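## Task

Lot numbers are printed on the shelf edge under each shelf spot, and several spots may carry the same number. Bring one cardboard box from lot 451 and one from lot 434 onto the desk so that no part of either box overhangs the desk edge. All other cardboard boxes must stay on their own shelves. If the room holds no box of one of these lots, skip that lot. The robot must not fall over or finish tilted, or the task fails.

## Robot and tools

Robot: a simulated Hello Robot Stretch 3. It has a two-wheeled base that cannot move sideways, a lift on a vertical mast, and one telescoping arm that reaches out to the robot's RIGHT. The wrist carries yaw, pitch and roll joints and a gripper. To move the gripper forward or back you drive the base. The base is 0.33 m long and 0.34 m wide with a rounded rear, and it pivots about the point midway between its drive wheels, 0.05 m behind the front edge. With the arm retracted and the wrist folded, the robot sweeps a circle of radius 0.28 m when it turns. An unfolded, level wrist reaches beyond that circle.

Frames: the base frame has its origin on the floor between the drive wheels, x forward, y left, z up, in metres. hand_pose is reported in this frame at the point where closed fingertips meet. The odometry frame is the base frame as it stood when the scene began. base_odometry only counts wheel turns, so slip shows as travel. Headings are in radians, positive to the left. If turned_by_wheels and turned_by_imu disagree by more than 0.15 rad, believe turned_by_imu. base_tilt is in degrees, positive when leaning forward or right, with a few degrees of fixed error.

Tool move: one action per call. An action has base, joints or both, plus optional speeds, pace or contact_limits. Alternatively it is {"servos": "reboot"} alone, which re-enables any servo that has shut itself off. base takes exactly one key. translate_m is a relative drive distance in metres from the current spot, -3 to 3, with positive meaning forward. rotate_rad is a relative turn in radians, -6.4 to 6.4, with positive meaning left. joints is a single dictionary keyed by joint name, and every value is an absolute target, not an offset. lift_m ranges 0 to 1.1 m. arm_m ranges 0 to 0.52 m of extension. wrist_yaw_rad ranges -1.345 to 4.42; 0 points along the arm and positive swings toward the front. wrist_pitch_rad ranges -1.57 to 0.451; 0 is level and negative tips the fingers down. wrist_roll_rad ranges -2.911 to 2.918; at 0 the fingers sit side by side. gripper_m ranges -0.089 to 0.179, larger meaning wider. head_pan_rad ranges -3.953 to 1.73; 0 faces forward, positive turns left, and -1.57 looks along the arm. head_tilt_rad ranges -1.53 to 0.419, with negative looking down. pace is "default" or "max". speeds gives a per-key top speed in m/s or rad/s, no higher than the max pace. The base is slowed unless lift_m is below 0.30, arm_m is below 0.03 and wrist_yaw_rad is above 2.54. contact_limits sets an effort percentage from 1 to 100 at which a motion halts. It applies to arm_m, translate_m and rotate_rad, and to lift_m as {"down": n, "up": n}. Put a limit only alongside its own command. Lift values under about 12 may trip even when nothing is touched. cameras picks which images come back (head_camera, nav_camera, wrist_camera or all). blocking false makes the call return almost at once while the motion continues. A move with no action just reports the state, the images and the scene number.

Other tools: wait(seconds from 0 to 10) lets the scene run and returns the state. stop brakes every running motion. zoom_image(camera, region [x0,y0,x1,y1] in pixels, at most 504 by 504) enlarges part of that camera's newest picture. finished_scene(scene) ends the current scene; make no further calls in that reply.

Results: the move line reads done, or the worst status among the motions. off_target means the motion rested short of its target and may still be pushing. contact_stop means a limit or a firm contact halted it; the arm or lift then goes slack until it is commanded again. time_out means the move ran too long. torque_fault means a wrist or head servo switched off and needs a reboot. on_its_own lists what happened without a command; its 'held at' value is a target, not a reading. motor_effort is in percent, with the bracketed number giving the peak. lidar_m holds 12 sectors of 30 degrees, counter-clockwise from straight ahead, seen at 0.17 m height; - means nothing seen. wrist_depth_mm and head_depth_mm are 7x7 grids of depths in mm. The head_camera image arrives rotated and needs a quarter turn clockwise; nav_camera needs a quarter turn counter-clockwise. A refused call, or an uncommanded stop, cancels the later move and wait calls in that reply.

Gripping: to hold something, send a gripper_m below the object's width. To let go, send at least 0.05 above it. Neither the reading nor done proves the object is held.

Cautions: fold or unfold the wrist only with lift_m between 0.32 and 0.95, pitch at -0.4 and roll near 0. With yaw below -0.4, keep pitch at -0.5 or lower. Do not push the arm into anything solid while the gripper is above about 0.45 m, and do not drive while gripping or pushing something fixed, as either can tip the robot. Set a low lift down limit when lowering onto surfaces. Avoid drops, releasing moving objects, slams and hard pushes. Never let a box fall far and never strike fixed furniture.

Each tool is called after ">>>" by a JSON object that holds its "op" and its "data", one argument or row to a line.

## Session

>>> {"op": "move", "data": {

}}

Nothing of this call was run. Scene 2 begins with your next reply.

>>> {"op": "move", "data": {
  "joints": {"head_pan_rad": -1.57, "head_tilt_rad": -0.15},
  "cameras": ["head_camera","nav_camera"]
}}

>>> {"op": "move", "data": {
  "joints": {"head_pan_rad": -3.1},
  "cameras": ["nav_camera"]
}}

>>> {"op": "move", "data": {
  "joints": {"head_pan_rad": 0.0},
  "cameras": ["nav_camera"]
}}

>>> {"op": "move", "data": {
  "joints": {"head_pan_rad": 1.5},
  "cameras": ["nav_camera"]
}}

Scene clock: 1.23 s.
move: done
base_odometry: x=+0.000 y=+0.000 heading=+0.000
turned_by_wheels: +0.000
turned_by_imu: +0.000
base_tilt: forward=-0.3 right=-1.2
lidar_m: 0.73 0.72 0.85 1.53 2.66 1.26 1.01 1.12 1.81 1.62 1.39 0.83
head_depth_mm: 2085 2250 1898 2292 2306 2346 1863 / 2091 2133 2133 2140 2136 2042 1857 / 2057 2054 2142 2171 2196 2190 1804 / 1990 2002 2060 2103 2140 2154 1775 / 1926 1613 1934 2021 1974 1716 1706 / 1873 1776 1898 1930 1936 1824 1660 / 1811 1803 1868 1905 1946 1801 1699
base_status: not commanded
joint_positions: lift_m=+0.374 arm_m=+0.001 wrist_yaw_rad=+3.009 wrist_pitch_rad=-0.462 wrist_roll_rad=+0.000 gripper_m=+0.037 head_pan_rad=-1.607 head_tilt_rad=-0.149
joint_status: all done
measured_speeds: all 0
motor_effort: left_wheel=-0.6(0.7) right_wheel=+0.3(1.1) lift_m=+23.5(23.8) arm_m=-5.2(5.4) wrist_yaw_rad=-1.0(1.1) wrist_pitch_rad=+1.9(2.1) wrist_roll_rad=-0.2(0.3) gripper_m=+0.0(0.8) head_pan_rad=+3.0(5.3) head_tilt_rad=-3.1(8.6)
hand_pose: x=+0.0076 y=+0.0712 z=+0.3774 quat_wxyz=(+0.207, +0.697, +0.116, +0.676) (m; base frame)
wrist_depth_mm: - 138 - - - 855 - / - 151 - - - 969 - / - 167 925 - - 947 - / 832 769 203 807 804 800 762 / 698 675 211 656 652 661 661 / 600 601 126 573 129 577 580 / 523 544 289 354 502 513 511
pictures: head_camera (sideways), nav_camera (sideways)
camera_calibration:
head_camera: T_world_to_cam=[[-0.0427921, 0.0978895, -0.994277, 1.31008], [0.995062, -0.085035, -0.0511979, 0.0602073], [-0.0895601, -0.991558, -0.0937673, 0.0781215], [0, 0, 0, 1]] pos_world=[0.00314767, -0.0456612, 1.31299]
nav_camera: T_world_to_cam=[[0.0126676, -0.122719, 0.992361, -1.24885], [-0.99959, 0.0239348, 0.0157198, 0.0358437], [-0.0256811, -0.992153, -0.122366, 0.112632], [0, 0, 0, 1]] pos_world=[0.0545416, -0.0423682, 1.25253]

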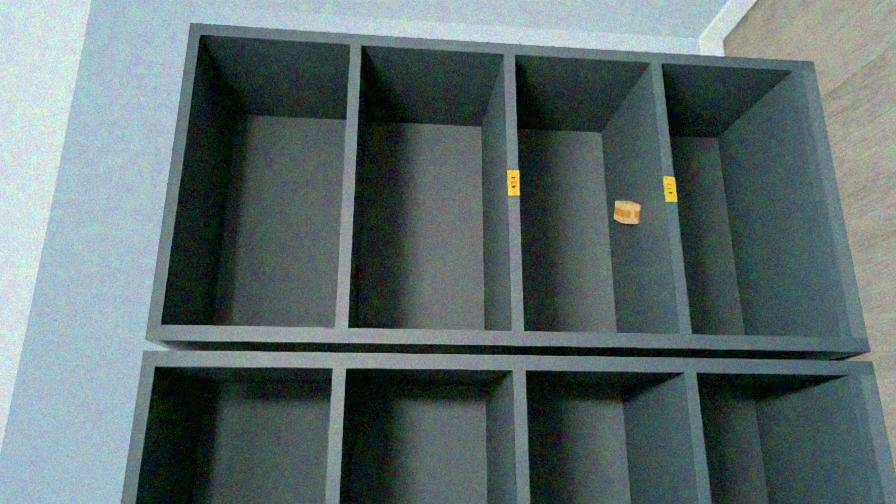

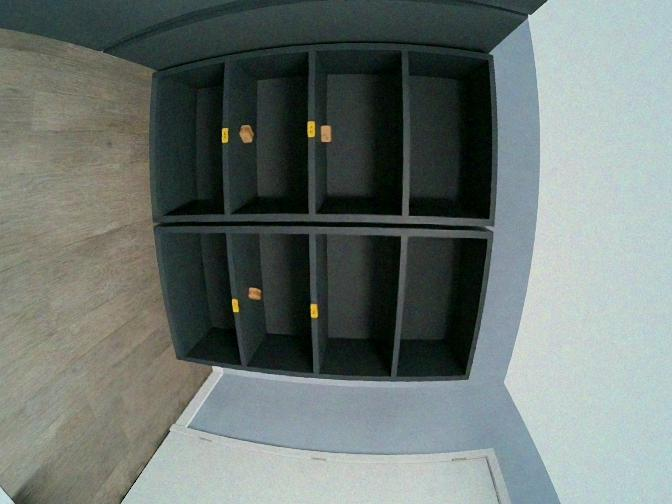

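Scene clock: 3.50 s.
move: done
base_odometry: x=+0.000 y=+0.000 heading=+0.000
turned_by_wheels: +0.000
turned_by_imu: +0.000
base_tilt: forward=-0.4 right=-1.3
lidar_m: 0.72 0.72 0.85 1.53 2.66 1.26 1.01 1.11 1.82 1.62 1.39 0.83
head_depth_mm: 1587 1611 1665 1699 1718 1195 1218 / 1543 1586 1611 1653 1688 1181 959 / 1509 1542 1568 1602 1635 1179 915 / 1476 1501 1524 1563 1592 1164 910 / 1442 1464 1487 1533 1560 1161 865 / 1403 1427 1455 1490 1508 1154 865 / 1374 1395 1425 1453 1484 1213 824
base_status: not commanded
joint_positions: lift_m=+0.374 arm_m=+0.001 wrist_yaw_rad=+3.009 wrist_pitch_rad=-0.462 wrist_roll_rad=+0.000 gripper_m=+0.037 head_pan_rad=-3.108 head_tilt_rad=-0.150
joint_status: all done
measured_speeds: translate_m=+0.000 rotate_rad=+0.000 lift_m=+0.000 arm_m=+0.000 wrist_yaw_rad=+0.000 wrist_pitch_rad=+0.000 wrist_roll_rad=+0.000 head_pan_rad=+0.024 head_tilt_rad=+0.000
motor_effort: left_wheel=-0.6(1.0) right_wheel=+0.2(1.2) lift_m=+24.0(24.0) arm_m=-9.1(9.1) wrist_yaw_rad=-0.2(2.1) wrist_pitch_rad=+1.9(2.0) wrist_roll_rad=+0.1(0.3) gripper_m=+0.5(0.8) head_pan_rad=+2.6(5.2) head_tilt_rad=-2.2(3.2)
hand_pose: x=+0.0076 y=+0.0712 z=+0.3774 quat_wxyz=(+0.207, +0.697, +0.116, +0.676) (m; base frame)
wrist_depth_mm: - 138 - - - 861 - / - 150 - - - 993 - / - 167 916 - - 942 - / 822 775 204 814 804 797 766 / 711 669 211 655 655 670 670 / 596 603 126 571 129 582 583 / 527 533 287 352 502 511 508
pictures: nav_camera (sideways)
camera_calibration:
nav_camera: T_world_to_cam=[[-0.122645, -0.0211825, 0.992225, -1.24789], [-0.0454417, 0.998844, 0.0157069, 0.0300347], [-0.99141, -0.043162, -0.123466, 0.11999], [0, 0, 0, 1]] pos_world=[-0.0327233, -0.0512543, 1.25253]

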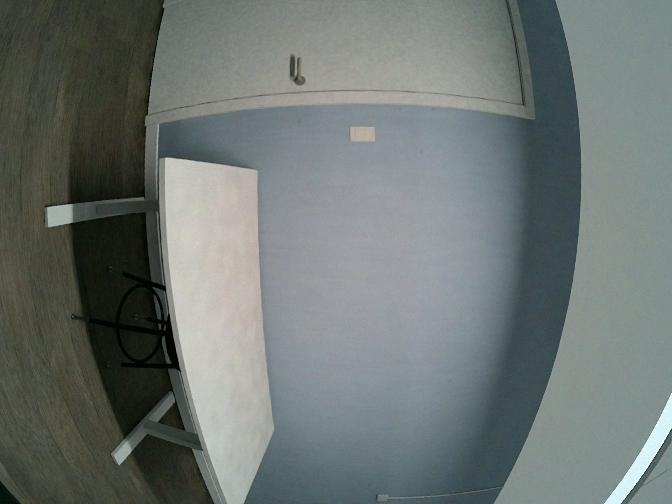

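Scene clock: 6.40 s.
move: done
base_odometry: x=+0.000 y=+0.000 heading=+0.000
turned_by_wheels: +0.000
turned_by_imu: +0.000
base_tilt: forward=-0.3 right=-1.2
lidar_m: 0.72 0.73 0.86 1.53 2.66 1.25 1.01 1.11 1.81 1.62 1.39 0.83
head_depth_mm: 720 736 754 769 790 812 828 / 699 714 730 746 764 782 805 / 682 693 710 724 740 757 775 / 660 674 689 703 720 736 751 / 644 656 669 681 697 711 729 / 625 636 651 663 677 691 708 / 610 621 633 646 658 673 687
base_status: not commanded
joint_positions: lift_m=+0.374 arm_m=+0.001 wrist_yaw_rad=+3.009 wrist_pitch_rad=-0.462 wrist_roll_rad=+0.000 gripper_m=+0.037 head_pan_rad=+0.008 head_tilt_rad=-0.150
joint_status: all done
measured_speeds: translate_m=+0.000 rotate_rad=+0.000 lift_m=+0.000 arm_m=+0.000 wrist_yaw_rad=+0.000 wrist_pitch_rad=+0.000 wrist_roll_rad=+0.000 head_pan_rad=-0.024 head_tilt_rad=+0.000
motor_effort: left_wheel=-0.3(0.8) right_wheel=+0.3(1.1) lift_m=+23.6(24.1) arm_m=-13.2(13.3) wrist_yaw_rad=+0.3(1.6) wrist_pitch_rad=+1.9(2.1) wrist_roll_rad=-0.1(0.3) gripper_m=+0.2(1.1) head_pan_rad=-3.1(7.2) head_tilt_rad=-2.2(3.2)
hand_pose: x=+0.0076 y=+0.0712 z=+0.3774 quat_wxyz=(+0.207, +0.697, +0.116, +0.676) (m; base frame)
wrist_depth_mm: - 139 - - - 853 - / - 151 - - - 980 - / - 167 923 - - 945 - / 851 774 203 808 800 792 762 / 696 678 212 667 664 676 662 / 600 598 126 574 129 582 583 / 528 543 287 354 505 515 509
pictures: nav_camera (sideways)
camera_calibration:
nav_camera: T_world_to_cam=[[0.123238, 0.0181093, 0.992212, -1.24938], [0.0204846, -0.999667, 0.0157011, 0.029574], [0.992166, 0.0183901, -0.123568, 0.107941], [0, 0, 0, 1]] pos_world=[0.0462702, 0.0502045, 1.25252]

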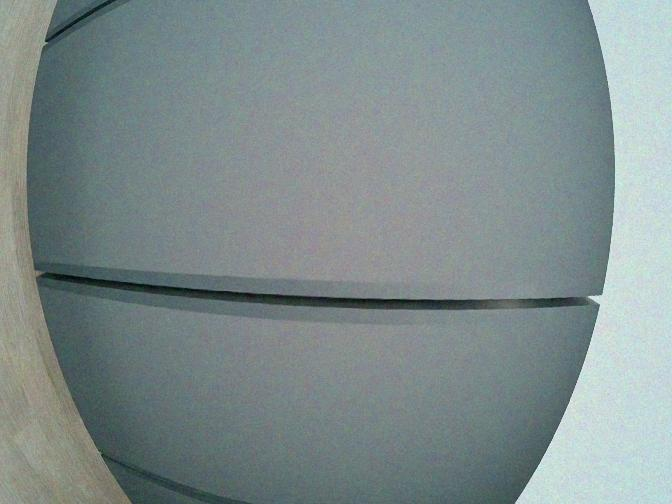

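Scene clock: 7.63 s.
move: done
base_odometry: x=+0.000 y=+0.000 heading=+0.000
turned_by_wheels: +0.000
turned_by_imu: +0.000
base_tilt: forward=-0.2 right=-1.3
lidar_m: 0.73 0.72 0.85 1.53 2.66 1.25 1.01 1.12 1.81 1.63 1.39 0.83
head_depth_mm: 1803 1130 1130 1138 1131 1136 1137 / 2117 1378 1371 1371 1372 1378 1378 / - 2678 2703 2761 1750 1747 1689 / - 2603 2643 2723 2783 2537 1823 / - 2503 2575 2621 2685 2521 1828 / - 2441 2477 2523 2571 2523 1807 / - 2375 2411 2458 2507 2513 1813
base_status: not commanded
joint_positions: lift_m=+0.374 arm_m=+0.001 wrist_yaw_rad=+3.009 wrist_pitch_rad=-0.462 wrist_roll_rad=+0.000 gripper_m=+0.037 head_pan_rad=+1.535 head_tilt_rad=-0.150
joint_status: all done
measured_speeds: all 0
motor_effort: left_wheel=-0.3(0.6) right_wheel=+0.2(1.1) lift_m=+24.1(24.2) arm_m=-13.0(13.4) wrist_yaw_rad=-0.7(1.2) wrist_pitch_rad=+1.9(2.0) wrist_roll_rad=-0.2(0.2) gripper_m=+0.4(0.9) head_pan_rad=-3.1(6.9) head_tilt_rad=-2.0(3.4)
hand_pose: x=+0.0076 y=+0.0712 z=+0.3774 quat_wxyz=(+0.207, +0.697, +0.116, +0.676) (m; base frame)
wrist_depth_mm: - 139 - - - 857 - / - 151 - - - 976 - / - 167 930 - - 940 - / 831 761 203 807 804 797 759 / 707 664 211 662 660 667 676 / 602 594 126 567 128 582 571 / 524 538 287 355 504 514 510
pictures: nav_camera (sideways)
camera_calibration:
nav_camera: T_world_to_cam=[[-0.0126795, 0.123922, 0.992211, -1.24854], [0.9996, -0.0235201, 0.0157115, 0.0236422], [0.0252839, 0.992013, -0.123574, 0.11392], [0, 0, 0, 1]] pos_world=[-0.042344, 0.0422678, 1.25252]

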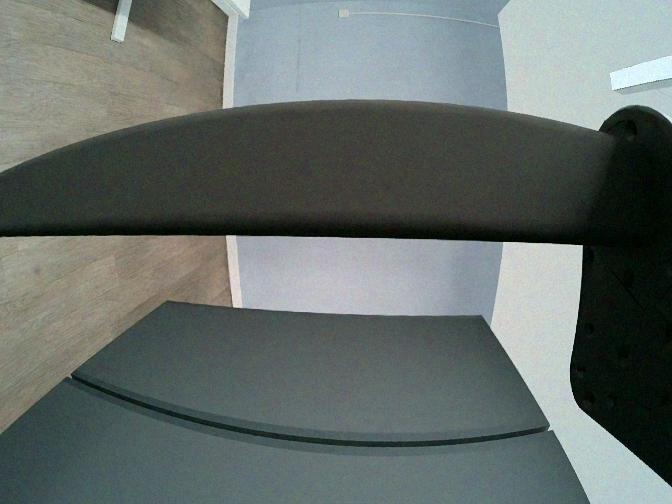

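>>> {"op": "move", "data": {
  "joints": {"head_pan_rad": -1.38, "head_tilt_rad": -0.3},
  "cameras": ["head_camera","nav_camera"]
}}

>>> {"op": "zoom_image", "data": {
  "camera": "head_camera",
  "region": [392, 0, 896, 504]
}}

>>> {"op": "zoom_image", "data": {
  "camera": "head_camera",
  "region": [350, 60, 700, 200]
}}

>>> {"op": "zoom_image", "data": {
  "camera": "head_camera",
  "region": [350, 280, 700, 420]
}}

Scene clock: 25.40 s.
move: done
base_odometry: x=+0.000 y=+0.000 heading=+0.000
turned_by_wheels: +0.000
turned_by_imu: +0.000
base_tilt: forward=-0.3 right=-1.2
lidar_m: 0.73 0.73 0.85 1.53 2.66 1.26 1.01 1.12 1.81 1.62 1.39 0.83
head_depth_mm: 1691 1913 2035 2128 2198 1920 1559 / 1684 1893 2011 2093 2155 1912 1546 / 1525 1490 1945 2000 1967 1850 1542 / 1602 1850 1947 1915 1890 1841 1525 / 1611 1847 1940 2061 2091 1865 1528 / 1630 1822 1957 2050 2073 1853 1519 / 1654 1839 1920 2031 2045 1857 1509
base_status: not commanded
joint_positions: lift_m=+0.374 arm_m=+0.001 wrist_yaw_rad=+3.009 wrist_pitch_rad=-0.462 wrist_roll_rad=+0.000 gripper_m=+0.037 head_pan_rad=-1.388 head_tilt_rad=-0.304
joint_status: all done
measured_speeds: translate_m=+0.000 rotate_rad=+0.000 lift_m=+0.000 arm_m=+0.000 wrist_yaw_rad=+0.000 wrist_pitch_rad=+0.000 wrist_roll_rad=+0.000 head_pan_rad=+0.024 head_tilt_rad=+0.000
motor_effort: left_wheel=-0.3(0.8) right_wheel=+0.4(1.4) lift_m=+23.7(24.6) arm_m=-12.5(13.4) wrist_yaw_rad=+0.5(1.5) wrist_pitch_rad=+2.0(2.0) wrist_roll_rad=-0.2(0.4) gripper_m=-0.1(1.0) head_pan_rad=+3.1(5.4) head_tilt_rad=+4.5(6.2)
hand_pose: x=+0.0076 y=+0.0712 z=+0.3774 quat_wxyz=(+0.207, +0.697, +0.116, +0.676) (m; base frame)
wrist_depth_mm: - 139 - - - 862 - / - 150 - - - 985 - / - 167 924 - - 953 - / 833 762 203 805 811 791 772 / 692 671 211 655 655 665 670 / 601 600 126 575 128 576 580 / 528 532 287 355 504 508 506
pictures: head_camera (sideways), nav_camera (sideways)
camera_calibration:
head_camera: T_world_to_cam=[[-0.0907031, 0.236459, -0.967399, 1.27512], [0.988261, 0.141287, -0.0581248, 0.0692836], [0.122936, -0.961314, -0.246498, 0.275678], [0, 0, 0, 1]] pos_world=[0.0132967, -0.0462907, 1.30553]
nav_camera: T_world_to_cam=[[0.0666237, -0.266615, 0.961498, -1.20878], [-0.980543, -0.195828, 0.0136419, 0.0383666], [0.184651, -0.943699, -0.274474, 0.309368], [0, 0, 0, 1]] pos_world=[0.0610279, -0.0228136, 1.24662]

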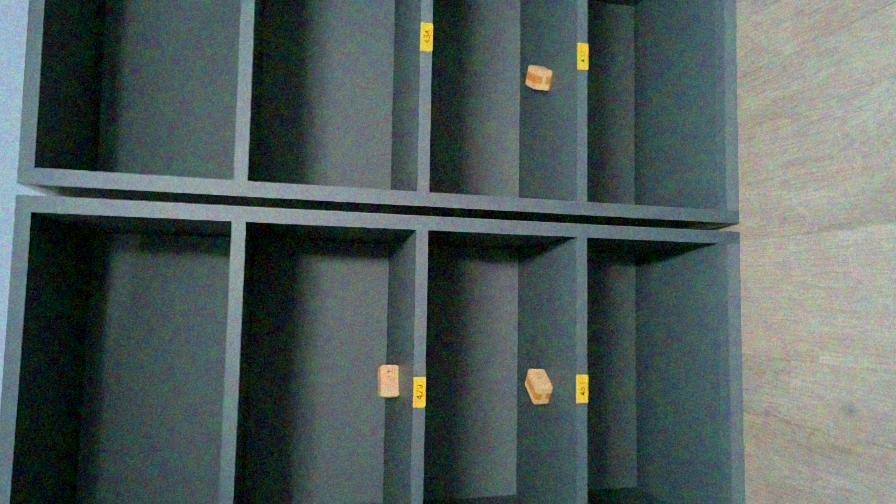

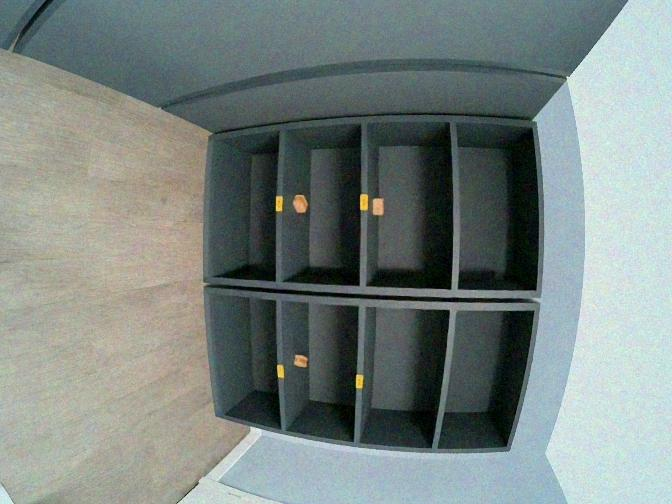

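Scaled by 1.000.

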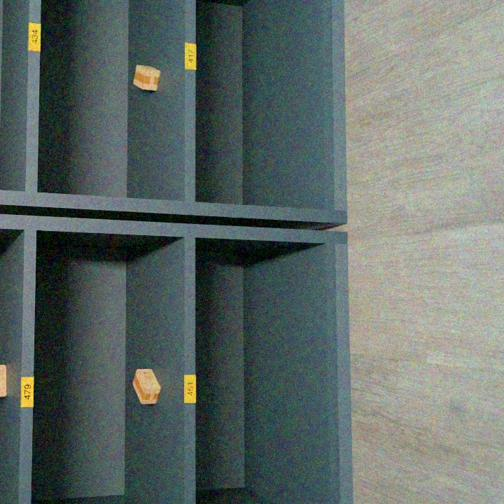

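Scaled by 1.440 from the camera's 896x504 image, which has a finer 1280x720 frame.

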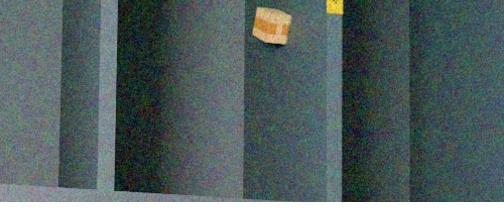

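Scaled by 1.440 from the camera's 896x504 image, which has a finer 1280x720 frame.

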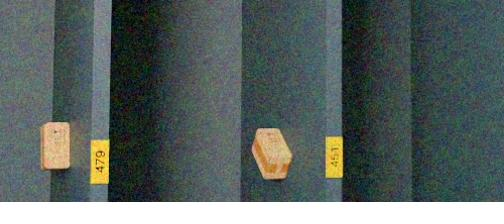

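>>> {"op": "move", "data": {
  "base": {"rotate_rad": 0.265},
  "joints": {"head_pan_rad": -1.57, "head_tilt_rad": -0.35},
  "cameras": ["head_camera","nav_camera"]
}}

Scene clock: 80.43 s.
move: done
base_odometry: x=+0.000 y=+0.000 heading=+0.265
turned_by_wheels: +0.265
turned_by_imu: +0.261
base_tilt: forward=-0.2 right=-1.1
lidar_m: 0.72 0.76 1.06 2.66 1.64 1.01 1.11 1.60 1.96 1.63 1.00 0.75
head_depth_mm: 1770 1835 1946 2089 2172 1848 1488 / 1500 1826 1934 2082 2150 1852 1494 / 1600 1796 1718 1664 1780 1818 1471 / 1770 1848 1957 2086 2107 1861 1474 / 1760 1853 1961 2079 2190 1846 1466 / 1772 1851 1965 2095 2193 1860 1459 / 1636 1682 1793 1847 1844 1873 1451
base_status: done
joint_positions: lift_m=+0.374 arm_m=+0.001 wrist_yaw_rad=+3.009 wrist_pitch_rad=-0.462 wrist_roll_rad=+0.000 gripper_m=+0.037 head_pan_rad=-1.570 head_tilt_rad=-0.348
joint_status: all done
measured_speeds: all 0
motor_effort: left_wheel=-8.9(12.7) right_wheel=+9.0(12.0) lift_m=+24.5(25.1) arm_m=-13.3(13.3) wrist_yaw_rad=+0.6(1.5) wrist_pitch_rad=+1.9(2.0) wrist_roll_rad=+0.0(0.3) gripper_m=+0.5(0.9) head_pan_rad=-3.2(4.7) head_tilt_rad=-3.6(5.5)
hand_pose: x=+0.0076 y=+0.0712 z=+0.3774 quat_wxyz=(+0.207, +0.697, +0.116, +0.676) (m; base frame)
wrist_depth_mm: - 138 - - - - - / - 151 - - - - 833 / - 167 922 - - 990 892 / 843 771 204 795 803 795 790 / 703 675 211 666 667 678 665 / 602 594 126 573 129 589 574 / 531 543 288 355 506 511 508
pictures: head_camera (sideways), nav_camera (sideways)
camera_calibration:
head_camera: T_world_to_cam=[[-0.0466533, 0.291316, -0.955489, 1.25933], [0.99753, -0.0366995, -0.0598952, 0.0715174], [-0.0525144, -0.955923, -0.288884, 0.33193], [0, 0, 0, 1]] pos_world=[0.00484222, -0.04694, 1.30345]
nav_camera: T_world_to_cam=[[0.017424, -0.316449, 0.94845, -1.19143], [-0.999784, -0.0162306, 0.0129517, 0.0394371], [0.0112953, -0.948471, -0.316663, 0.365303], [0, 0, 0, 1]] pos_world=[0.0560618, -0.0299061, 1.24517]

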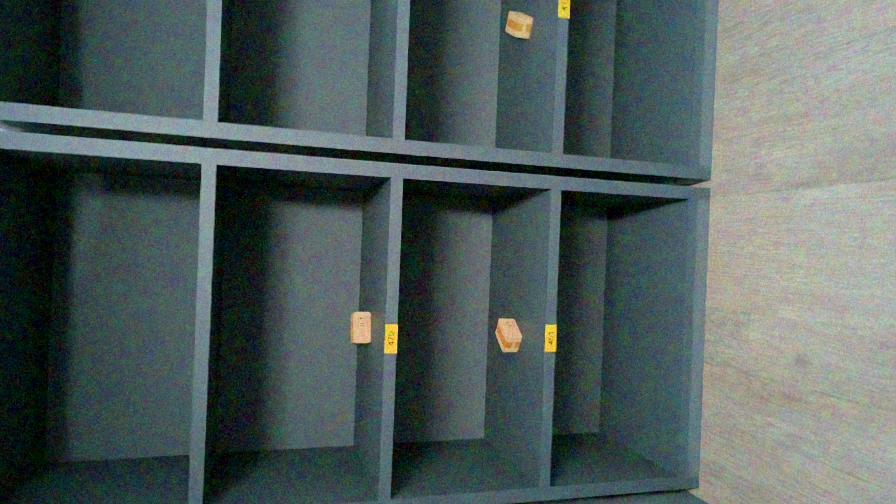

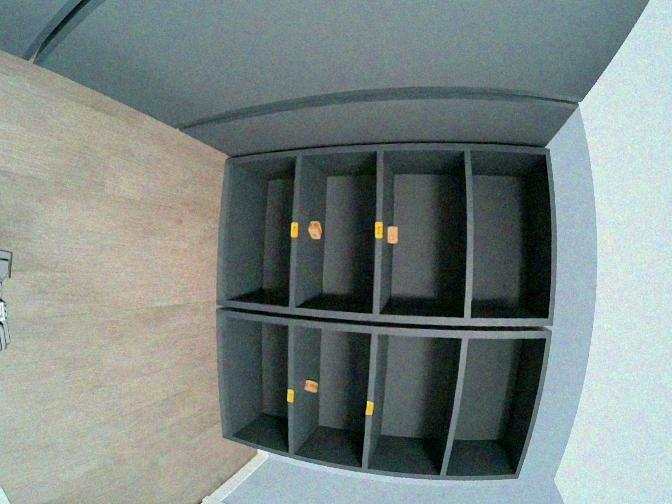

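>>> {"op": "move", "data": {
  "base": {"rotate_rad": -1.404},
  "joints": {"lift_m": 0.28}
}}

>>> {"op": "move", "data": {
  "base": {"translate_m": 0.963},
  "pace": "max"
}}

>>> {"op": "move", "data": {
  "base": {"rotate_rad": 1.404},
  "joints": {"lift_m": 0.62, "head_pan_rad": -1.57, "head_tilt_rad": -0.75},
  "cameras": ["head_camera","nav_camera"]
}}

Scene clock: 112.23 s.
move: done
base_odometry: x=+0.000 y=+0.000 heading=-1.139
turned_by_wheels: -1.404
turned_by_imu: -1.380
base_tilt: forward=-0.4 right=-1.1
lidar_m: 1.60 0.87 0.73 0.72 0.82 1.34 2.66 1.64 1.01 1.11 1.73 1.63
head_depth_mm: 1285 1354 1419 1500 1221 907 1447 / 1311 1371 1450 1547 1208 939 1487 / 1337 1395 1489 1557 1204 976 1360 / 1356 1433 1519 1603 1697 1735 1476 / 1372 1446 1532 1618 1728 1803 1472 / 1397 1470 1563 1671 1785 1848 1455 / 1434 1511 1593 1708 1805 1837 1454
base_status: done
joint_positions: lift_m=+0.280 arm_m=+0.001 wrist_yaw_rad=+3.009 wrist_pitch_rad=-0.462 wrist_roll_rad=+0.000 gripper_m=+0.037 head_pan_rad=-1.570 head_tilt_rad=-0.350
joint_status: all done
measured_speeds: all 0
motor_effort: left_wheel=+8.2(11.9) right_wheel=-10.3(13.3) lift_m=+23.2(26.5) arm_m=-12.6(13.4) wrist_yaw_rad=-0.8(1.7) wrist_pitch_rad=+2.0(2.1) wrist_roll_rad=+0.0(0.3) gripper_m=+0.5(1.0) head_pan_rad=-2.8(3.7) head_tilt_rad=-2.9(4.3)
hand_pose: x=+0.0076 y=+0.0711 z=+0.2829 quat_wxyz=(+0.207, +0.697, +0.116, +0.676) (m; base frame)
wrist_depth_mm: - 139 - - - - - / - 151 161 - - - - / 836 167 209 777 777 765 757 / 678 627 204 660 653 653 640 / 570 560 212 535 536 542 542 / 491 297 126 285 128 473 470 / 263 268 246 257 399 415 413
pictures: none

Scene clock: 116.80 s.
move: done
base_odometry: x=+0.403 y=-0.875 heading=-1.139
turned_by_wheels: +0.000
turned_by_imu: +0.001
base_tilt: forward=-0.3 right=-1.2
lidar_m: 1.02 0.63 0.53 0.53 0.59 0.97 3.57 1.60 1.74 1.51 0.81 0.78
head_depth_mm: 1432 1507 1582 1679 1785 1834 1479 / 1467 1532 1619 1726 1812 1877 1476 / 1487 1565 1659 1755 1859 1886 1473 / 1517 1600 1689 1788 1906 1874 1477 / 1567 1653 1747 1866 1985 1858 1463 / 1603 1681 1783 1905 2003 1778 1455 / 1218 1283 1353 1435 1493 1637 1418
base_status: done
joint_positions: lift_m=+0.280 arm_m=+0.001 wrist_yaw_rad=+3.009 wrist_pitch_rad=-0.462 wrist_roll_rad=+0.000 gripper_m=+0.037 head_pan_rad=-1.570 head_tilt_rad=-0.350
joint_status: not commanded
measured_speeds: all 0
motor_effort: left_wheel=+0.4(15.8) right_wheel=+4.0(11.0) lift_m=+26.4(26.6) arm_m=-12.5(13.6) wrist_yaw_rad=+0.6(1.5) wrist_pitch_rad=+2.1(2.1) wrist_roll_rad=-0.2(0.4) gripper_m=+0.3(1.0) head_pan_rad=-3.0(3.4) head_tilt_rad=-1.8(3.4)
hand_pose: x=+0.0076 y=+0.0711 z=+0.2828 quat_wxyz=(+0.208, +0.697, +0.116, +0.676) (m; base frame)
wrist_depth_mm: - 138 - - - 508 - / - 151 161 - - 555 - / 763 166 175 - - 621 - / 680 620 203 663 635 646 621 / 573 562 212 548 533 548 535 / 493 298 126 285 129 472 470 / 262 266 247 258 402 417 415
pictures: none

Scene clock: 120.73 s.
move: done
base_odometry: x=+0.403 y=-0.875 heading=+0.264
turned_by_wheels: +1.404
turned_by_imu: +1.380
base_tilt: forward=-0.3 right=-1.4
lidar_m: 0.53 0.55 0.77 2.31 2.14 1.59 1.74 1.47 0.78 1.13 0.73 0.54
head_depth_mm: 930 958 746 1072 1020 1261 1164 / 934 944 1202 1188 1260 1296 1164 / 936 927 1204 1180 1384 1294 1157 / 940 836 1208 1135 1376 1290 1147 / 943 890 1216 1164 1373 1273 1142 / 943 884 1218 1147 1373 1292 1135 / 952 869 1193 1140 1289 1277 1132
base_status: done
joint_positions: lift_m=+0.620 arm_m=+0.001 wrist_yaw_rad=+3.009 wrist_pitch_rad=-0.463 wrist_roll_rad=+0.000 gripper_m=+0.037 head_pan_rad=-1.570 head_tilt_rad=-0.750
joint_status: all done
measured_speeds: all 0
motor_effort: left_wheel=-8.5(12.7) right_wheel=+8.8(12.2) lift_m=+31.2(34.7) arm_m=-13.0(13.5) wrist_yaw_rad=-1.1(1.9) wrist_pitch_rad=+2.1(2.2) wrist_roll_rad=-0.1(0.3) gripper_m=+0.5(1.1) head_pan_rad=-2.1(4.6) head_tilt_rad=+1.8(9.8)
hand_pose: x=+0.0076 y=+0.0711 z=+0.6228 quat_wxyz=(+0.208, +0.697, +0.116, +0.676) (m; base frame)
wrist_depth_mm: - 139 - - - - - / - 151 - - - - - / - 167 - - - - - / - - 203 - - - - / - - 212 987 979 - - / 882 885 126 848 129 876 - / 786 777 287 779 745 753 -
pictures: head_camera (sideways), nav_camera (sideways)
camera_calibration:
head_camera: T_world_to_cam=[[-0.0467112, 0.641875, -0.765385, 1.01138], [0.99749, -0.0108462, -0.0699725, 0.0845725], [-0.0532151, -0.766732, -0.639757, 0.788454], [0, 0, 0, 1]] pos_world=[0.00484004, -0.0437267, 1.28443]
nav_camera: T_world_to_cam=[[0.0175217, -0.662171, 0.749148, -0.931504], [-0.99979, -0.0195429, 0.00610998, 0.0482823], [0.0105947, -0.749098, -0.662375, 0.815143], [0, 0, 0, 1]] pos_world=[0.0559575, -0.00524935, 1.23747]

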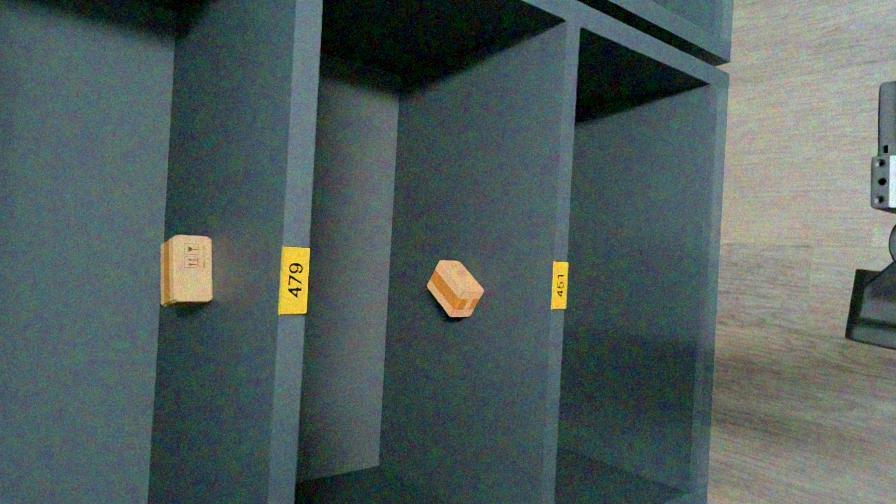

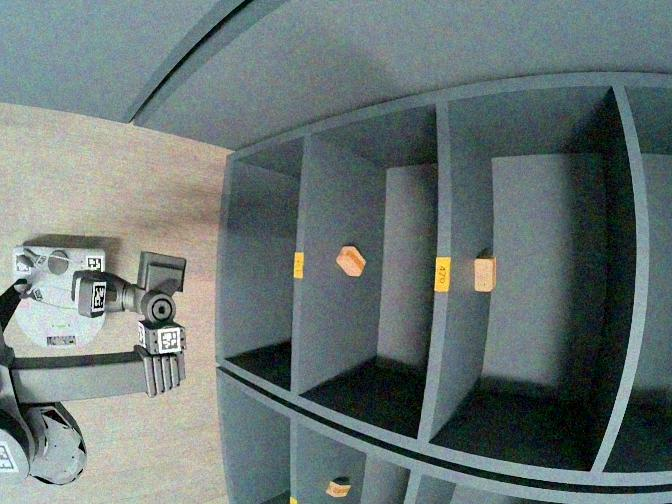

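>>> {"op": "move", "data": {
  "joints": {"wrist_yaw_rad": 0.0, "lift_m": 0.75, "wrist_pitch_rad": -0.4, "gripper_m": 0.179}
}}

>>> {"op": "move", "data": {
  "joints": {"wrist_pitch_rad": -0.6},
  "cameras": ["wrist_camera","head_camera"]
}}

Scene clock: 144.53 s.
move: done
base_odometry: x=+0.403 y=-0.875 heading=+0.264
turned_by_wheels: +0.000
turned_by_imu: +0.000
base_tilt: forward=-0.3 right=-1.1
lidar_m: 0.53 0.55 0.77 2.31 2.14 1.60 1.73 1.48 0.78 1.13 0.73 0.54
head_depth_mm: 927 959 747 1068 1017 1261 303 / 933 950 1199 1189 1258 1298 298 / 935 932 1204 1178 1385 1284 299 / 937 833 1214 1139 1381 390 304 / 939 894 1213 1153 1374 1274 1140 / 948 885 1215 1154 1376 1285 1138 / 945 871 1204 1139 1282 1280 1129
base_status: not commanded
joint_positions: lift_m=+0.750 arm_m=+0.001 wrist_yaw_rad=+0.003 wrist_pitch_rad=-0.419 wrist_roll_rad=+0.000 gripper_m=+0.179 head_pan_rad=-1.570 head_tilt_rad=-0.750
joint_status: all done
measured_speeds: all 0
motor_effort: left_wheel=-8.4(9.1) right_wheel=+9.4(10.3) lift_m=+25.1(33.6) arm_m=-11.0(12.6) wrist_yaw_rad=-3.0(7.7) wrist_pitch_rad=+3.0(5.6) wrist_roll_rad=+0.0(0.3) gripper_m=+0.6(85.2) head_pan_rad=-2.3(2.8) head_tilt_rad=+2.1(3.8)
hand_pose: x=-0.0208 y=-0.3698 z=+0.7625 quat_wxyz=(+0.692, +0.148, -0.691, -0.146) (m; base frame)
wrist_depth_mm: - 838 - - - - - / - - - - - - - / - - - 694 - - - / - - - - - - 533 / - 143 - - - - 539 / - 126 - - - 920 - / - - - - - 763 105
pictures: none

Scene clock: 145.40 s.
move: done
base_odometry: x=+0.403 y=-0.875 heading=+0.264
turned_by_wheels: +0.000
turned_by_imu: +0.000
base_tilt: forward=-0.2 right=-1.3
lidar_m: 0.53 0.55 0.77 2.31 2.13 1.59 1.74 1.48 0.78 1.13 0.73 0.54
head_depth_mm: 930 963 749 1075 1017 1267 302 / 932 941 1196 1193 1254 1290 298 / 934 931 1201 1179 1400 1284 298 / 939 838 1207 1135 1384 414 304 / 939 895 1211 1155 1382 1272 1120 / 939 886 1219 1147 1367 1280 1140 / 947 871 1192 1141 1286 1288 1132
base_status: not commanded
joint_positions: lift_m=+0.750 arm_m=+0.001 wrist_yaw_rad=+0.003 wrist_pitch_rad=-0.609 wrist_roll_rad=+0.000 gripper_m=+0.179 head_pan_rad=-1.570 head_tilt_rad=-0.750
joint_status: all done
measured_speeds: all 0
motor_effort: left_wheel=-8.4(8.8) right_wheel=+9.9(10.1) lift_m=+24.0(25.4) arm_m=-10.9(11.7) wrist_yaw_rad=-2.3(4.6) wrist_pitch_rad=+1.4(2.8) wrist_roll_rad=+0.1(0.3) gripper_m=+0.6(1.0) head_pan_rad=-1.8(2.5) head_tilt_rad=+2.5(3.1)
hand_pose: x=-0.0209 y=-0.3418 z=+0.7223 quat_wxyz=(+0.675, +0.213, -0.674, -0.211) (m; base frame)
wrist_depth_mm: - - - - - - - / - - - - - - - / - - - - - - 526 / - - - - - - 627 / - 142 - - - 838 - / - 141 898 904 881 855 - / - 827 831 831 820 796 105
pictures: head_camera (sideways), wrist_camera
camera_calibration:
head_camera: T_world_to_cam=[[-0.0467259, 0.641601, -0.765614, 1.01166], [0.997489, -0.010863, -0.0699809, 0.0845826], [-0.0532167, -0.766962, -0.639483, 0.78809], [0, 0, 0, 1]] pos_world=[0.00483999, -0.0437282, 1.28443]
wrist_camera: T_world_to_cam=[[-0.998901, -0.0343081, -0.0319443, -0.00293316], [-0.00289026, 0.725223, -0.688508, 0.777708], [0.0467882, -0.687659, -0.724525, 0.45537], [0, 0, 0, 1]] pos_world=[-0.0219881, -0.250973, 0.865291]

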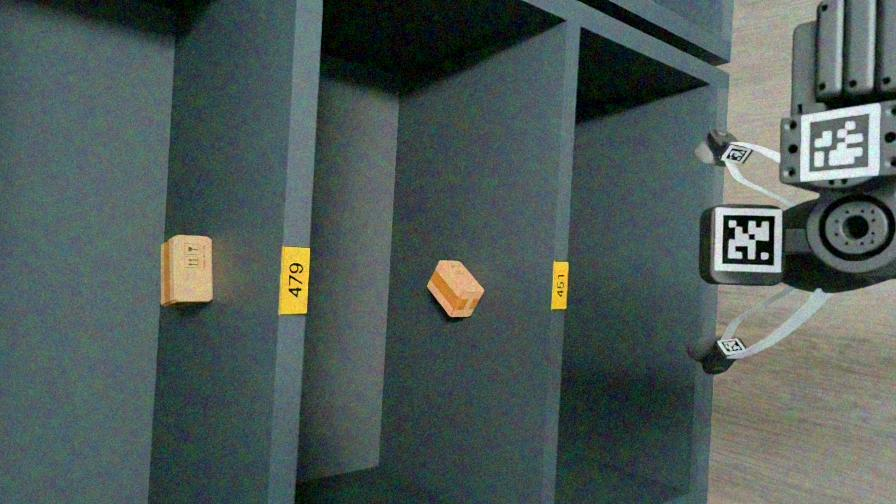

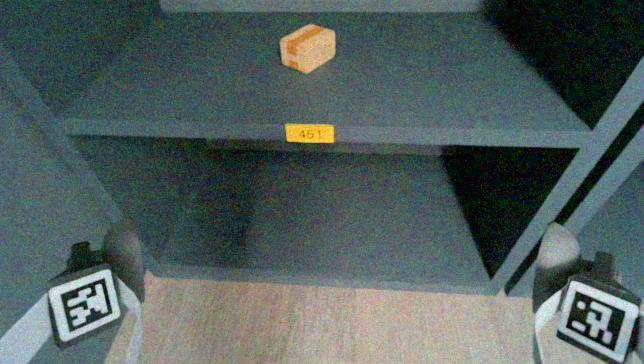

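>>> {"op": "move", "data": {
  "base": {"translate_m": 0.055},
  "joints": {"lift_m": 0.8, "wrist_pitch_rad": -0.7},
  "cameras": ["wrist_camera"]
}}

>>> {"op": "move", "data": {
  "joints": {"arm_m": 0.2},
  "cameras": ["wrist_camera","head_camera"]
}}

>>> {"op": "zoom_image", "data": {
  "camera": "wrist_camera",
  "region": [220, 0, 460, 200]
}}

Scene clock: 174.97 s.
move: done
base_odometry: x=+0.456 y=-0.860 heading=+0.264
turned_by_wheels: +0.000
turned_by_imu: +0.000
base_tilt: forward=-0.3 right=-1.2
lidar_m: 0.47 0.49 0.69 2.07 2.18 1.63 1.79 1.52 0.81 1.13 0.65 0.49
head_depth_mm: 931 964 749 1158 1050 1248 - / 935 949 1198 1189 1393 1297 - / 934 929 1211 1179 1394 1293 - / 937 840 1207 1131 1382 373 384 / 941 900 1216 1158 1370 1271 1126 / 946 884 1218 1152 1365 1287 1136 / 947 870 1064 1087 1125 1266 1130
base_status: done
joint_positions: lift_m=+0.800 arm_m=+0.001 wrist_yaw_rad=+0.003 wrist_pitch_rad=-0.709 wrist_roll_rad=+0.000 gripper_m=+0.179 head_pan_rad=-1.570 head_tilt_rad=-0.750
joint_status: all done
measured_speeds: all 0
motor_effort: left_wheel=-0.1(6.4) right_wheel=+10.2(14.0) lift_m=+24.8(33.9) arm_m=-9.9(10.7) wrist_yaw_rad=-3.0(4.2) wrist_pitch_rad=+1.1(2.1) wrist_roll_rad=-0.2(0.3) gripper_m=+0.6(1.2) head_pan_rad=-1.4(2.0) head_tilt_rad=+3.1(3.1)
hand_pose: x=-0.0211 y=-0.3244 z=+0.7536 quat_wxyz=(+0.664, +0.247, -0.662, -0.245) (m; base frame)
wrist_depth_mm: - - - 643 - - - / - - - - - - 582 / - - - - - - 575 / - - - - - - 683 / - 143 967 - - 889 - / - 140 922 915 908 929 - / - 833 847 836 837 823 105
pictures: wrist_camera
camera_calibration:
wrist_camera: T_world_to_cam=[[-0.998924, -0.0305908, -0.0348524, 0.0019854], [-0.00279169, 0.789867, -0.613272, 0.750888], [0.0462893, -0.612515, -0.789102, 0.563132], [0, 0, 0, 1]] pos_world=[-0.0219874, -0.248114, 0.904936]

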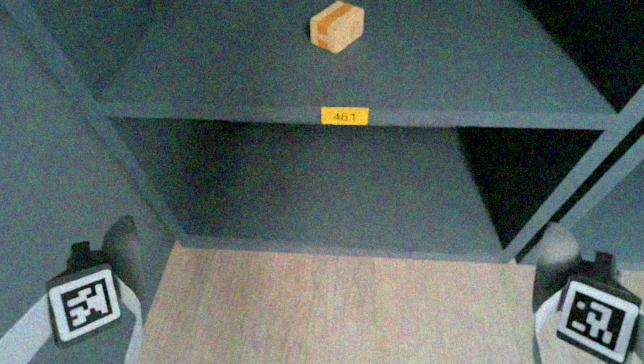

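Scene clock: 177.67 s.
move: done
base_odometry: x=+0.456 y=-0.860 heading=+0.264
turned_by_wheels: +0.000
turned_by_imu: +0.000
base_tilt: forward=-0.3 right=-1.1
lidar_m: 0.47 0.49 0.69 2.08 2.18 1.64 1.79 1.53 0.81 1.13 0.65 0.49
head_depth_mm: 930 961 750 1152 986 299 - / 931 948 1205 1189 365 1259 1139 / 937 922 1212 1133 414 1296 1152 / 938 839 1208 1097 431 1288 1148 / 937 899 1213 1164 1369 1279 1145 / 943 885 1221 1156 1361 1292 1137 / 945 869 1060 1088 1134 1262 1129
base_status: not commanded
joint_positions: lift_m=+0.800 arm_m=+0.200 wrist_yaw_rad=+0.003 wrist_pitch_rad=-0.709 wrist_roll_rad=+0.000 gripper_m=+0.179 head_pan_rad=-1.570 head_tilt_rad=-0.750
joint_status: all done
measured_speeds: all 0
motor_effort: left_wheel=-0.2(0.6) right_wheel=+11.5(11.5) lift_m=+26.3(26.9) arm_m=+12.9(15.4) wrist_yaw_rad=-3.0(4.2) wrist_pitch_rad=+1.2(1.4) wrist_roll_rad=+0.0(0.3) gripper_m=+0.7(1.0) head_pan_rad=-1.2(2.1) head_tilt_rad=+2.6(3.2)
hand_pose: x=-0.0211 y=-0.5237 z=+0.7536 quat_wxyz=(+0.664, +0.247, -0.662, -0.245) (m; base frame)
wrist_depth_mm: - - - - - - 657 / - - - 521 - - 579 / - - - - - - - / - - - - - - - / - 143 - - - - - / - 126 - - - - - / - 840 836 824 811 805 105
pictures: head_camera (sideways), wrist_camera
camera_calibration:
head_camera: T_world_to_cam=[[-0.0467259, 0.641601, -0.765614, 1.01166], [0.997489, -0.010863, -0.0699809, 0.0845826], [-0.0532167, -0.766962, -0.639483, 0.78809], [0, 0, 0, 1]] pos_world=[0.00483999, -0.0437282, 1.28443]
wrist_camera: T_world_to_cam=[[-0.998924, -0.0305739, -0.034868, -0.0040927], [-0.00279188, 0.790174, -0.612877, 0.908168], [0.0462898, -0.61212, -0.789409, 0.44145], [0, 0, 0, 1]] pos_world=[-0.0219874, -0.447515, 0.904937]

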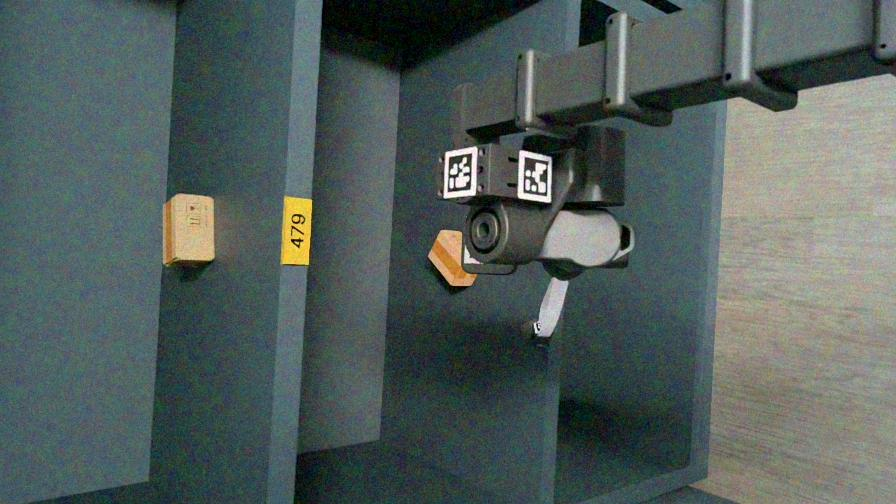

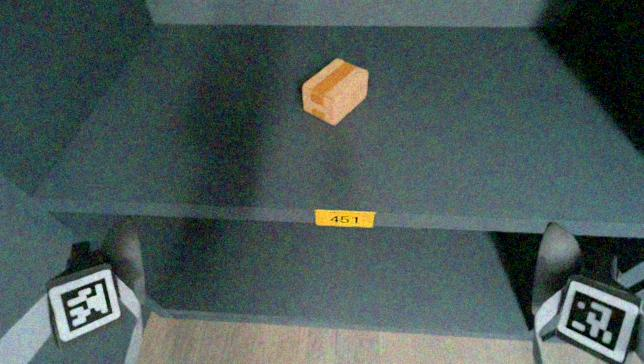

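Scaled by 2.100.

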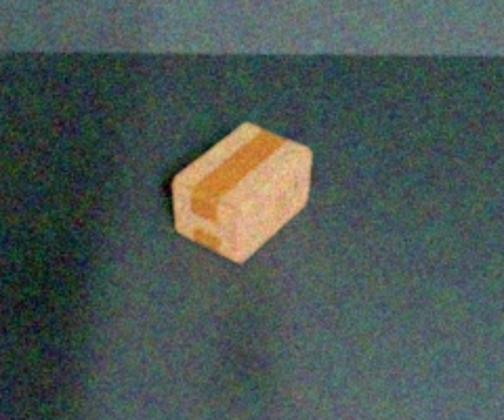

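>>> {"op": "move", "data": {
  "joints": {"wrist_yaw_rad": -0.585},
  "cameras": ["wrist_camera"]
}}

Scene clock: 203.33 s.
move: done
base_odometry: x=+0.456 y=-0.860 heading=+0.264
turned_by_wheels: +0.000
turned_by_imu: +0.000
base_tilt: forward=-0.3 right=-1.2
lidar_m: 0.47 0.49 0.69 2.07 2.18 1.64 1.79 1.52 0.81 1.14 0.65 0.49
head_depth_mm: 932 958 748 1155 989 299 - / 934 944 1200 1191 365 1260 1136 / 936 928 1205 1139 404 1288 1151 / 935 843 1216 1093 430 1294 1148 / 938 900 1213 1162 1382 1280 1141 / 942 883 1222 1150 1367 1283 1140 / 952 867 1062 1085 1129 1263 1134
base_status: not commanded
joint_positions: lift_m=+0.800 arm_m=+0.200 wrist_yaw_rad=-0.582 wrist_pitch_rad=-0.709 wrist_roll_rad=+0.000 gripper_m=+0.179 head_pan_rad=-1.570 head_tilt_rad=-0.750
joint_status: all done
measured_speeds: all 0
motor_effort: left_wheel=-0.5(0.6) right_wheel=+10.4(11.7) lift_m=+29.8(31.5) arm_m=+7.5(9.3) wrist_yaw_rad=-3.9(5.2) wrist_pitch_rad=+1.2(1.3) wrist_roll_rad=+0.1(0.3) gripper_m=+0.6(1.1) head_pan_rad=-1.0(1.5) head_tilt_rad=+2.1(2.6)
hand_pose: x=-0.1198 y=-0.4942 z=+0.7536 quat_wxyz=(+0.565, +0.045, -0.705, -0.426) (m; base frame)
wrist_depth_mm: - - - 709 - - - / - - - - - 502 - / - 480 - - 541 - - / - - - - 682 - - / - 143 - - 901 - - / - 139 - - 919 910 881 / - - - 832 835 822 105
pictures: wrist_camera
camera_calibration:
wrist_camera: T_world_to_cam=[[-0.849843, 0.525881, -0.0348821, 0.191001], [0.433817, 0.66041, -0.612913, 0.872767], [-0.299282, -0.536012, -0.78938, 0.46029], [0, 0, 0, 1]] pos_world=[-0.0785433, -0.430106, 0.904937]

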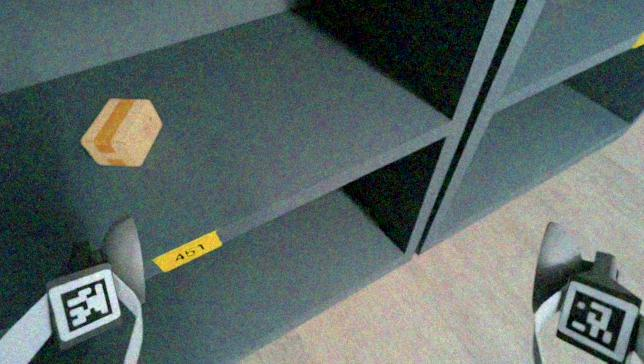

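>>> {"op": "move", "data": {
  "joints": {"arm_m": 0.0},
  "pace": "max"
}}

>>> {"op": "move", "data": {
  "base": {"rotate_rad": -0.8}
}}

>>> {"op": "move", "data": {
  "base": {"translate_m": 0.15}
}}

>>> {"op": "move", "data": {
  "base": {"rotate_rad": 0.8}
}}

>>> {"op": "move", "data": {
  "joints": {"arm_m": 0.2},
  "cameras": ["wrist_camera","head_camera"]
}}

>>> {"op": "zoom_image", "data": {
  "camera": "wrist_camera",
  "region": [220, 0, 460, 200]
}}

Scene clock: 220.83 s.
move: done
base_odometry: x=+0.456 y=-0.860 heading=+0.264
turned_by_wheels: +0.000
turned_by_imu: +0.000
base_tilt: forward=-0.3 right=-1.1
lidar_m: 0.47 0.50 0.69 2.07 2.18 1.63 1.79 1.53 0.81 1.14 0.65 0.49
head_depth_mm: 932 958 749 1155 1050 1240 - / 934 942 1198 1187 1407 1302 - / 936 926 1207 1179 1396 1253 - / 938 842 1202 1134 1391 1274 1148 / 939 902 1214 1162 1382 1278 1141 / 945 887 1215 1154 1370 1282 1140 / 948 870 1066 1089 1132 1263 1132
base_status: not commanded
joint_positions: lift_m=+0.800 arm_m=+0.001 wrist_yaw_rad=-0.582 wrist_pitch_rad=-0.711 wrist_roll_rad=+0.000 gripper_m=+0.179 head_pan_rad=-1.570 head_tilt_rad=-0.750
joint_status: all done
measured_speeds: all 0
motor_effort: left_wheel=-0.1(0.7) right_wheel=+10.0(11.3) lift_m=+30.0(31.0) arm_m=-12.5(14.4) wrist_yaw_rad=-2.1(4.5) wrist_pitch_rad=+1.4(1.6) wrist_roll_rad=+0.1(0.3) gripper_m=+0.6(1.1) head_pan_rad=-0.6(1.4) head_tilt_rad=+2.0(2.5)
hand_pose: x=-0.1197 y=-0.2945 z=+0.7533 quat_wxyz=(+0.565, +0.046, -0.705, -0.426) (m; base frame)
wrist_depth_mm: - - - - - - - / - 592 - - - - - / - - - - - - - / - - - - - - - / - 144 - - - - - / - 139 897 927 917 907 899 / - 835 851 838 831 816 105
pictures: none

Scene clock: 223.23 s.
move: done
base_odometry: x=+0.456 y=-0.860 heading=-0.535
turned_by_wheels: -0.800
turned_by_imu: -0.787
base_tilt: forward=-0.3 right=-1.2
lidar_m: 0.54 0.47 0.47 0.55 0.98 3.48 1.63 1.79 1.53 0.81 0.89 0.79
head_depth_mm: 1253 1386 1940 2025 1628 1376 - / 1349 1464 1572 1839 1621 1387 - / 1406 1170 1567 1820 1601 1250 - / 1293 1057 1543 1311 1534 1291 1144 / 1176 843 964 1088 1320 1323 1142 / 663 746 865 1041 1323 1291 1135 / 718 805 1027 1133 1357 1239 1135
base_status: done
joint_positions: lift_m=+0.800 arm_m=+0.001 wrist_yaw_rad=-0.582 wrist_pitch_rad=-0.711 wrist_roll_rad=+0.000 gripper_m=+0.179 head_pan_rad=-1.570 head_tilt_rad=-0.750
joint_status: not commanded
measured_speeds: all 0
motor_effort: left_wheel=+8.3(11.5) right_wheel=-9.4(14.2) lift_m=+29.3(30.6) arm_m=-13.2(13.2) wrist_yaw_rad=-2.5(4.3) wrist_pitch_rad=+1.6(1.6) wrist_roll_rad=+0.0(0.3) gripper_m=+0.8(1.2) head_pan_rad=-0.2(1.3) head_tilt_rad=+1.6(2.7)
hand_pose: x=-0.1197 y=-0.2945 z=+0.7533 quat_wxyz=(+0.565, +0.046, -0.705, -0.426) (m; base frame)
wrist_depth_mm: - - - - - - - / - - - - - - - / - - - - - - - / - - - - - - - / - 147 - - - - - / - 144 929 917 905 899 901 / - 827 852 843 826 817 105
pictures: none

Scene clock: 225.87 s.
move: done
base_odometry: x=+0.585 y=-0.937 heading=-0.536
turned_by_wheels: +0.000
turned_by_imu: +0.000
base_tilt: forward=-0.2 right=-1.2
lidar_m: 0.42 0.37 0.37 0.43 0.77 3.66 1.79 1.90 1.58 0.79 1.03 0.65
head_depth_mm: 1350 1433 1566 1840 1633 1388 - / 1412 1116 1570 1825 1612 1375 - / 1290 935 1561 1327 1546 1254 - / 661 753 857 1037 1333 1308 1138 / 702 781 913 1060 1294 1292 1150 / 794 835 1037 1147 1006 1244 1136 / 898 869 686 1141 923 1231 1108
base_status: done
joint_positions: lift_m=+0.800 arm_m=+0.001 wrist_yaw_rad=-0.582 wrist_pitch_rad=-0.711 wrist_roll_rad=+0.000 gripper_m=+0.179 head_pan_rad=-1.570 head_tilt_rad=-0.750
joint_status: not commanded
measured_speeds: all 0
motor_effort: left_wheel=+2.5(11.5) right_wheel=+7.4(9.4) lift_m=+28.5(30.1) arm_m=-12.2(13.2) wrist_yaw_rad=-3.6(4.7) wrist_pitch_rad=+1.5(1.6) wrist_roll_rad=+0.0(0.3) gripper_m=+0.3(1.2) head_pan_rad=+0.1(0.9) head_tilt_rad=+1.0(2.4)
hand_pose: x=-0.1197 y=-0.2945 z=+0.7533 quat_wxyz=(+0.565, +0.046, -0.705, -0.426) (m; base frame)
wrist_depth_mm: - - - - - - - / - - - - - - - / - 684 - - - - - / - - - - - - - / - 146 - - - - - / - 140 926 920 912 894 886 / - 817 855 836 835 821 105
pictures: none

Scene clock: 228.27 s.
move: done
base_odometry: x=+0.585 y=-0.937 heading=+0.264
turned_by_wheels: +0.800
turned_by_imu: +0.787
base_tilt: forward=-0.4 right=-1.1
lidar_m: 0.37 0.38 0.54 1.60 1.94 1.78 1.90 0.80 0.79 1.03 0.51 0.38
head_depth_mm: 844 900 668 1178 958 1279 - / 846 900 660 1184 977 1303 - / 848 863 653 1180 976 1191 - / 849 907 677 1170 967 1222 1141 / 854 897 670 1162 959 1254 1143 / 858 884 661 1115 953 1224 1134 / 781 770 653 853 915 1058 1089
base_status: done
joint_positions: lift_m=+0.800 arm_m=+0.001 wrist_yaw_rad=-0.582 wrist_pitch_rad=-0.711 wrist_roll_rad=+0.000 gripper_m=+0.179 head_pan_rad=-1.570 head_tilt_rad=-0.750
joint_status: not commanded
measured_speeds: all 0
motor_effort: left_wheel=-9.0(13.0) right_wheel=+8.2(11.8) lift_m=+27.9(29.0) arm_m=-12.7(13.3) wrist_yaw_rad=-3.0(4.8) wrist_pitch_rad=+1.5(1.6) wrist_roll_rad=-0.1(0.3) gripper_m=+0.9(1.2) head_pan_rad=-0.5(0.9) head_tilt_rad=+1.1(2.5)
hand_pose: x=-0.1197 y=-0.2945 z=+0.7533 quat_wxyz=(+0.565, +0.046, -0.705, -0.426) (m; base frame)
wrist_depth_mm: - - - - 702 582 - / - 547 - - - - - / - - - - 790 - - / - - - - - - - / - 142 - - 987 - - / - 126 - 900 925 895 902 / - 786 830 848 842 829 105
pictures: none

Scene clock: 230.97 s.
move: done
base_odometry: x=+0.585 y=-0.937 heading=+0.264
turned_by_wheels: +0.000
turned_by_imu: +0.000
base_tilt: forward=-0.3 right=-1.1
lidar_m: 0.37 0.38 0.54 1.60 1.94 1.78 1.90 0.80 0.79 1.03 0.51 0.38
head_depth_mm: 844 903 669 1173 932 300 - / 845 902 661 1187 365 1184 1134 / 848 862 653 1131 404 1240 1155 / 851 908 676 1168 430 1249 1150 / 852 898 668 1159 958 1247 1144 / 855 884 660 1113 950 1218 1133 / 778 767 653 852 912 1059 1092
base_status: not commanded
joint_positions: lift_m=+0.800 arm_m=+0.200 wrist_yaw_rad=-0.582 wrist_pitch_rad=-0.711 wrist_roll_rad=+0.000 gripper_m=+0.179 head_pan_rad=-1.570 head_tilt_rad=-0.750
joint_status: all done
measured_speeds: all 0
motor_effort: left_wheel=-9.1(9.3) right_wheel=+8.1(9.5) lift_m=+27.3(28.4) arm_m=+13.2(15.1) wrist_yaw_rad=-3.4(4.3) wrist_pitch_rad=+1.6(1.6) wrist_roll_rad=-0.1(0.4) gripper_m=+0.4(1.1) head_pan_rad=+0.2(0.9) head_tilt_rad=+1.2(2.1)
hand_pose: x=-0.1197 y=-0.4939 z=+0.7533 quat_wxyz=(+0.565, +0.046, -0.705, -0.426) (m; base frame)
wrist_depth_mm: - - - - 694 - - / - - - - - - - / - - 458 - - - - / - - 448 - - 622 - / - 142 - - - 760 - / - 126 - - 876 895 907 / - - - 803 835 804 105
pictures: head_camera (sideways), wrist_camera
camera_calibration:
head_camera: T_world_to_cam=[[-0.0467259, 0.641601, -0.765614, 1.01166], [0.997489, -0.010863, -0.0699809, 0.0845826], [-0.0532167, -0.766962, -0.639483, 0.78809], [0, 0, 0, 1]] pos_world=[0.00483999, -0.0437282, 1.28443]
wrist_camera: T_world_to_cam=[[-0.849528, 0.526381, -0.0350045, 0.191345], [0.434712, 0.660901, -0.611747, 0.871874], [-0.298878, -0.534913, -0.790278, 0.461449], [0, 0, 0, 1]] pos_world=[-0.0785445, -0.430108, 0.904737]

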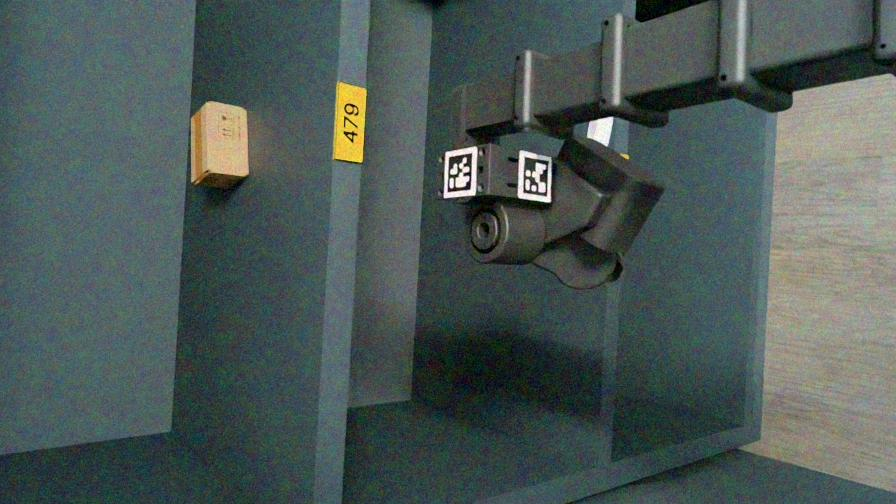

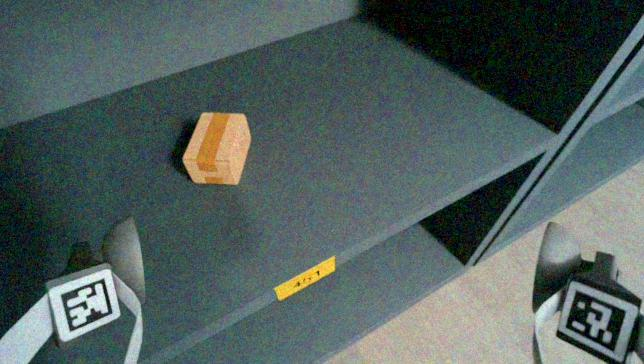

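Scaled by 2.100.

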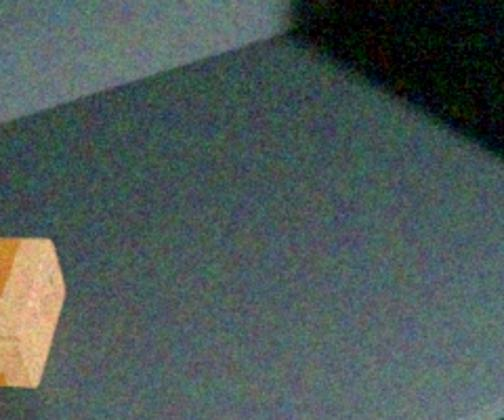

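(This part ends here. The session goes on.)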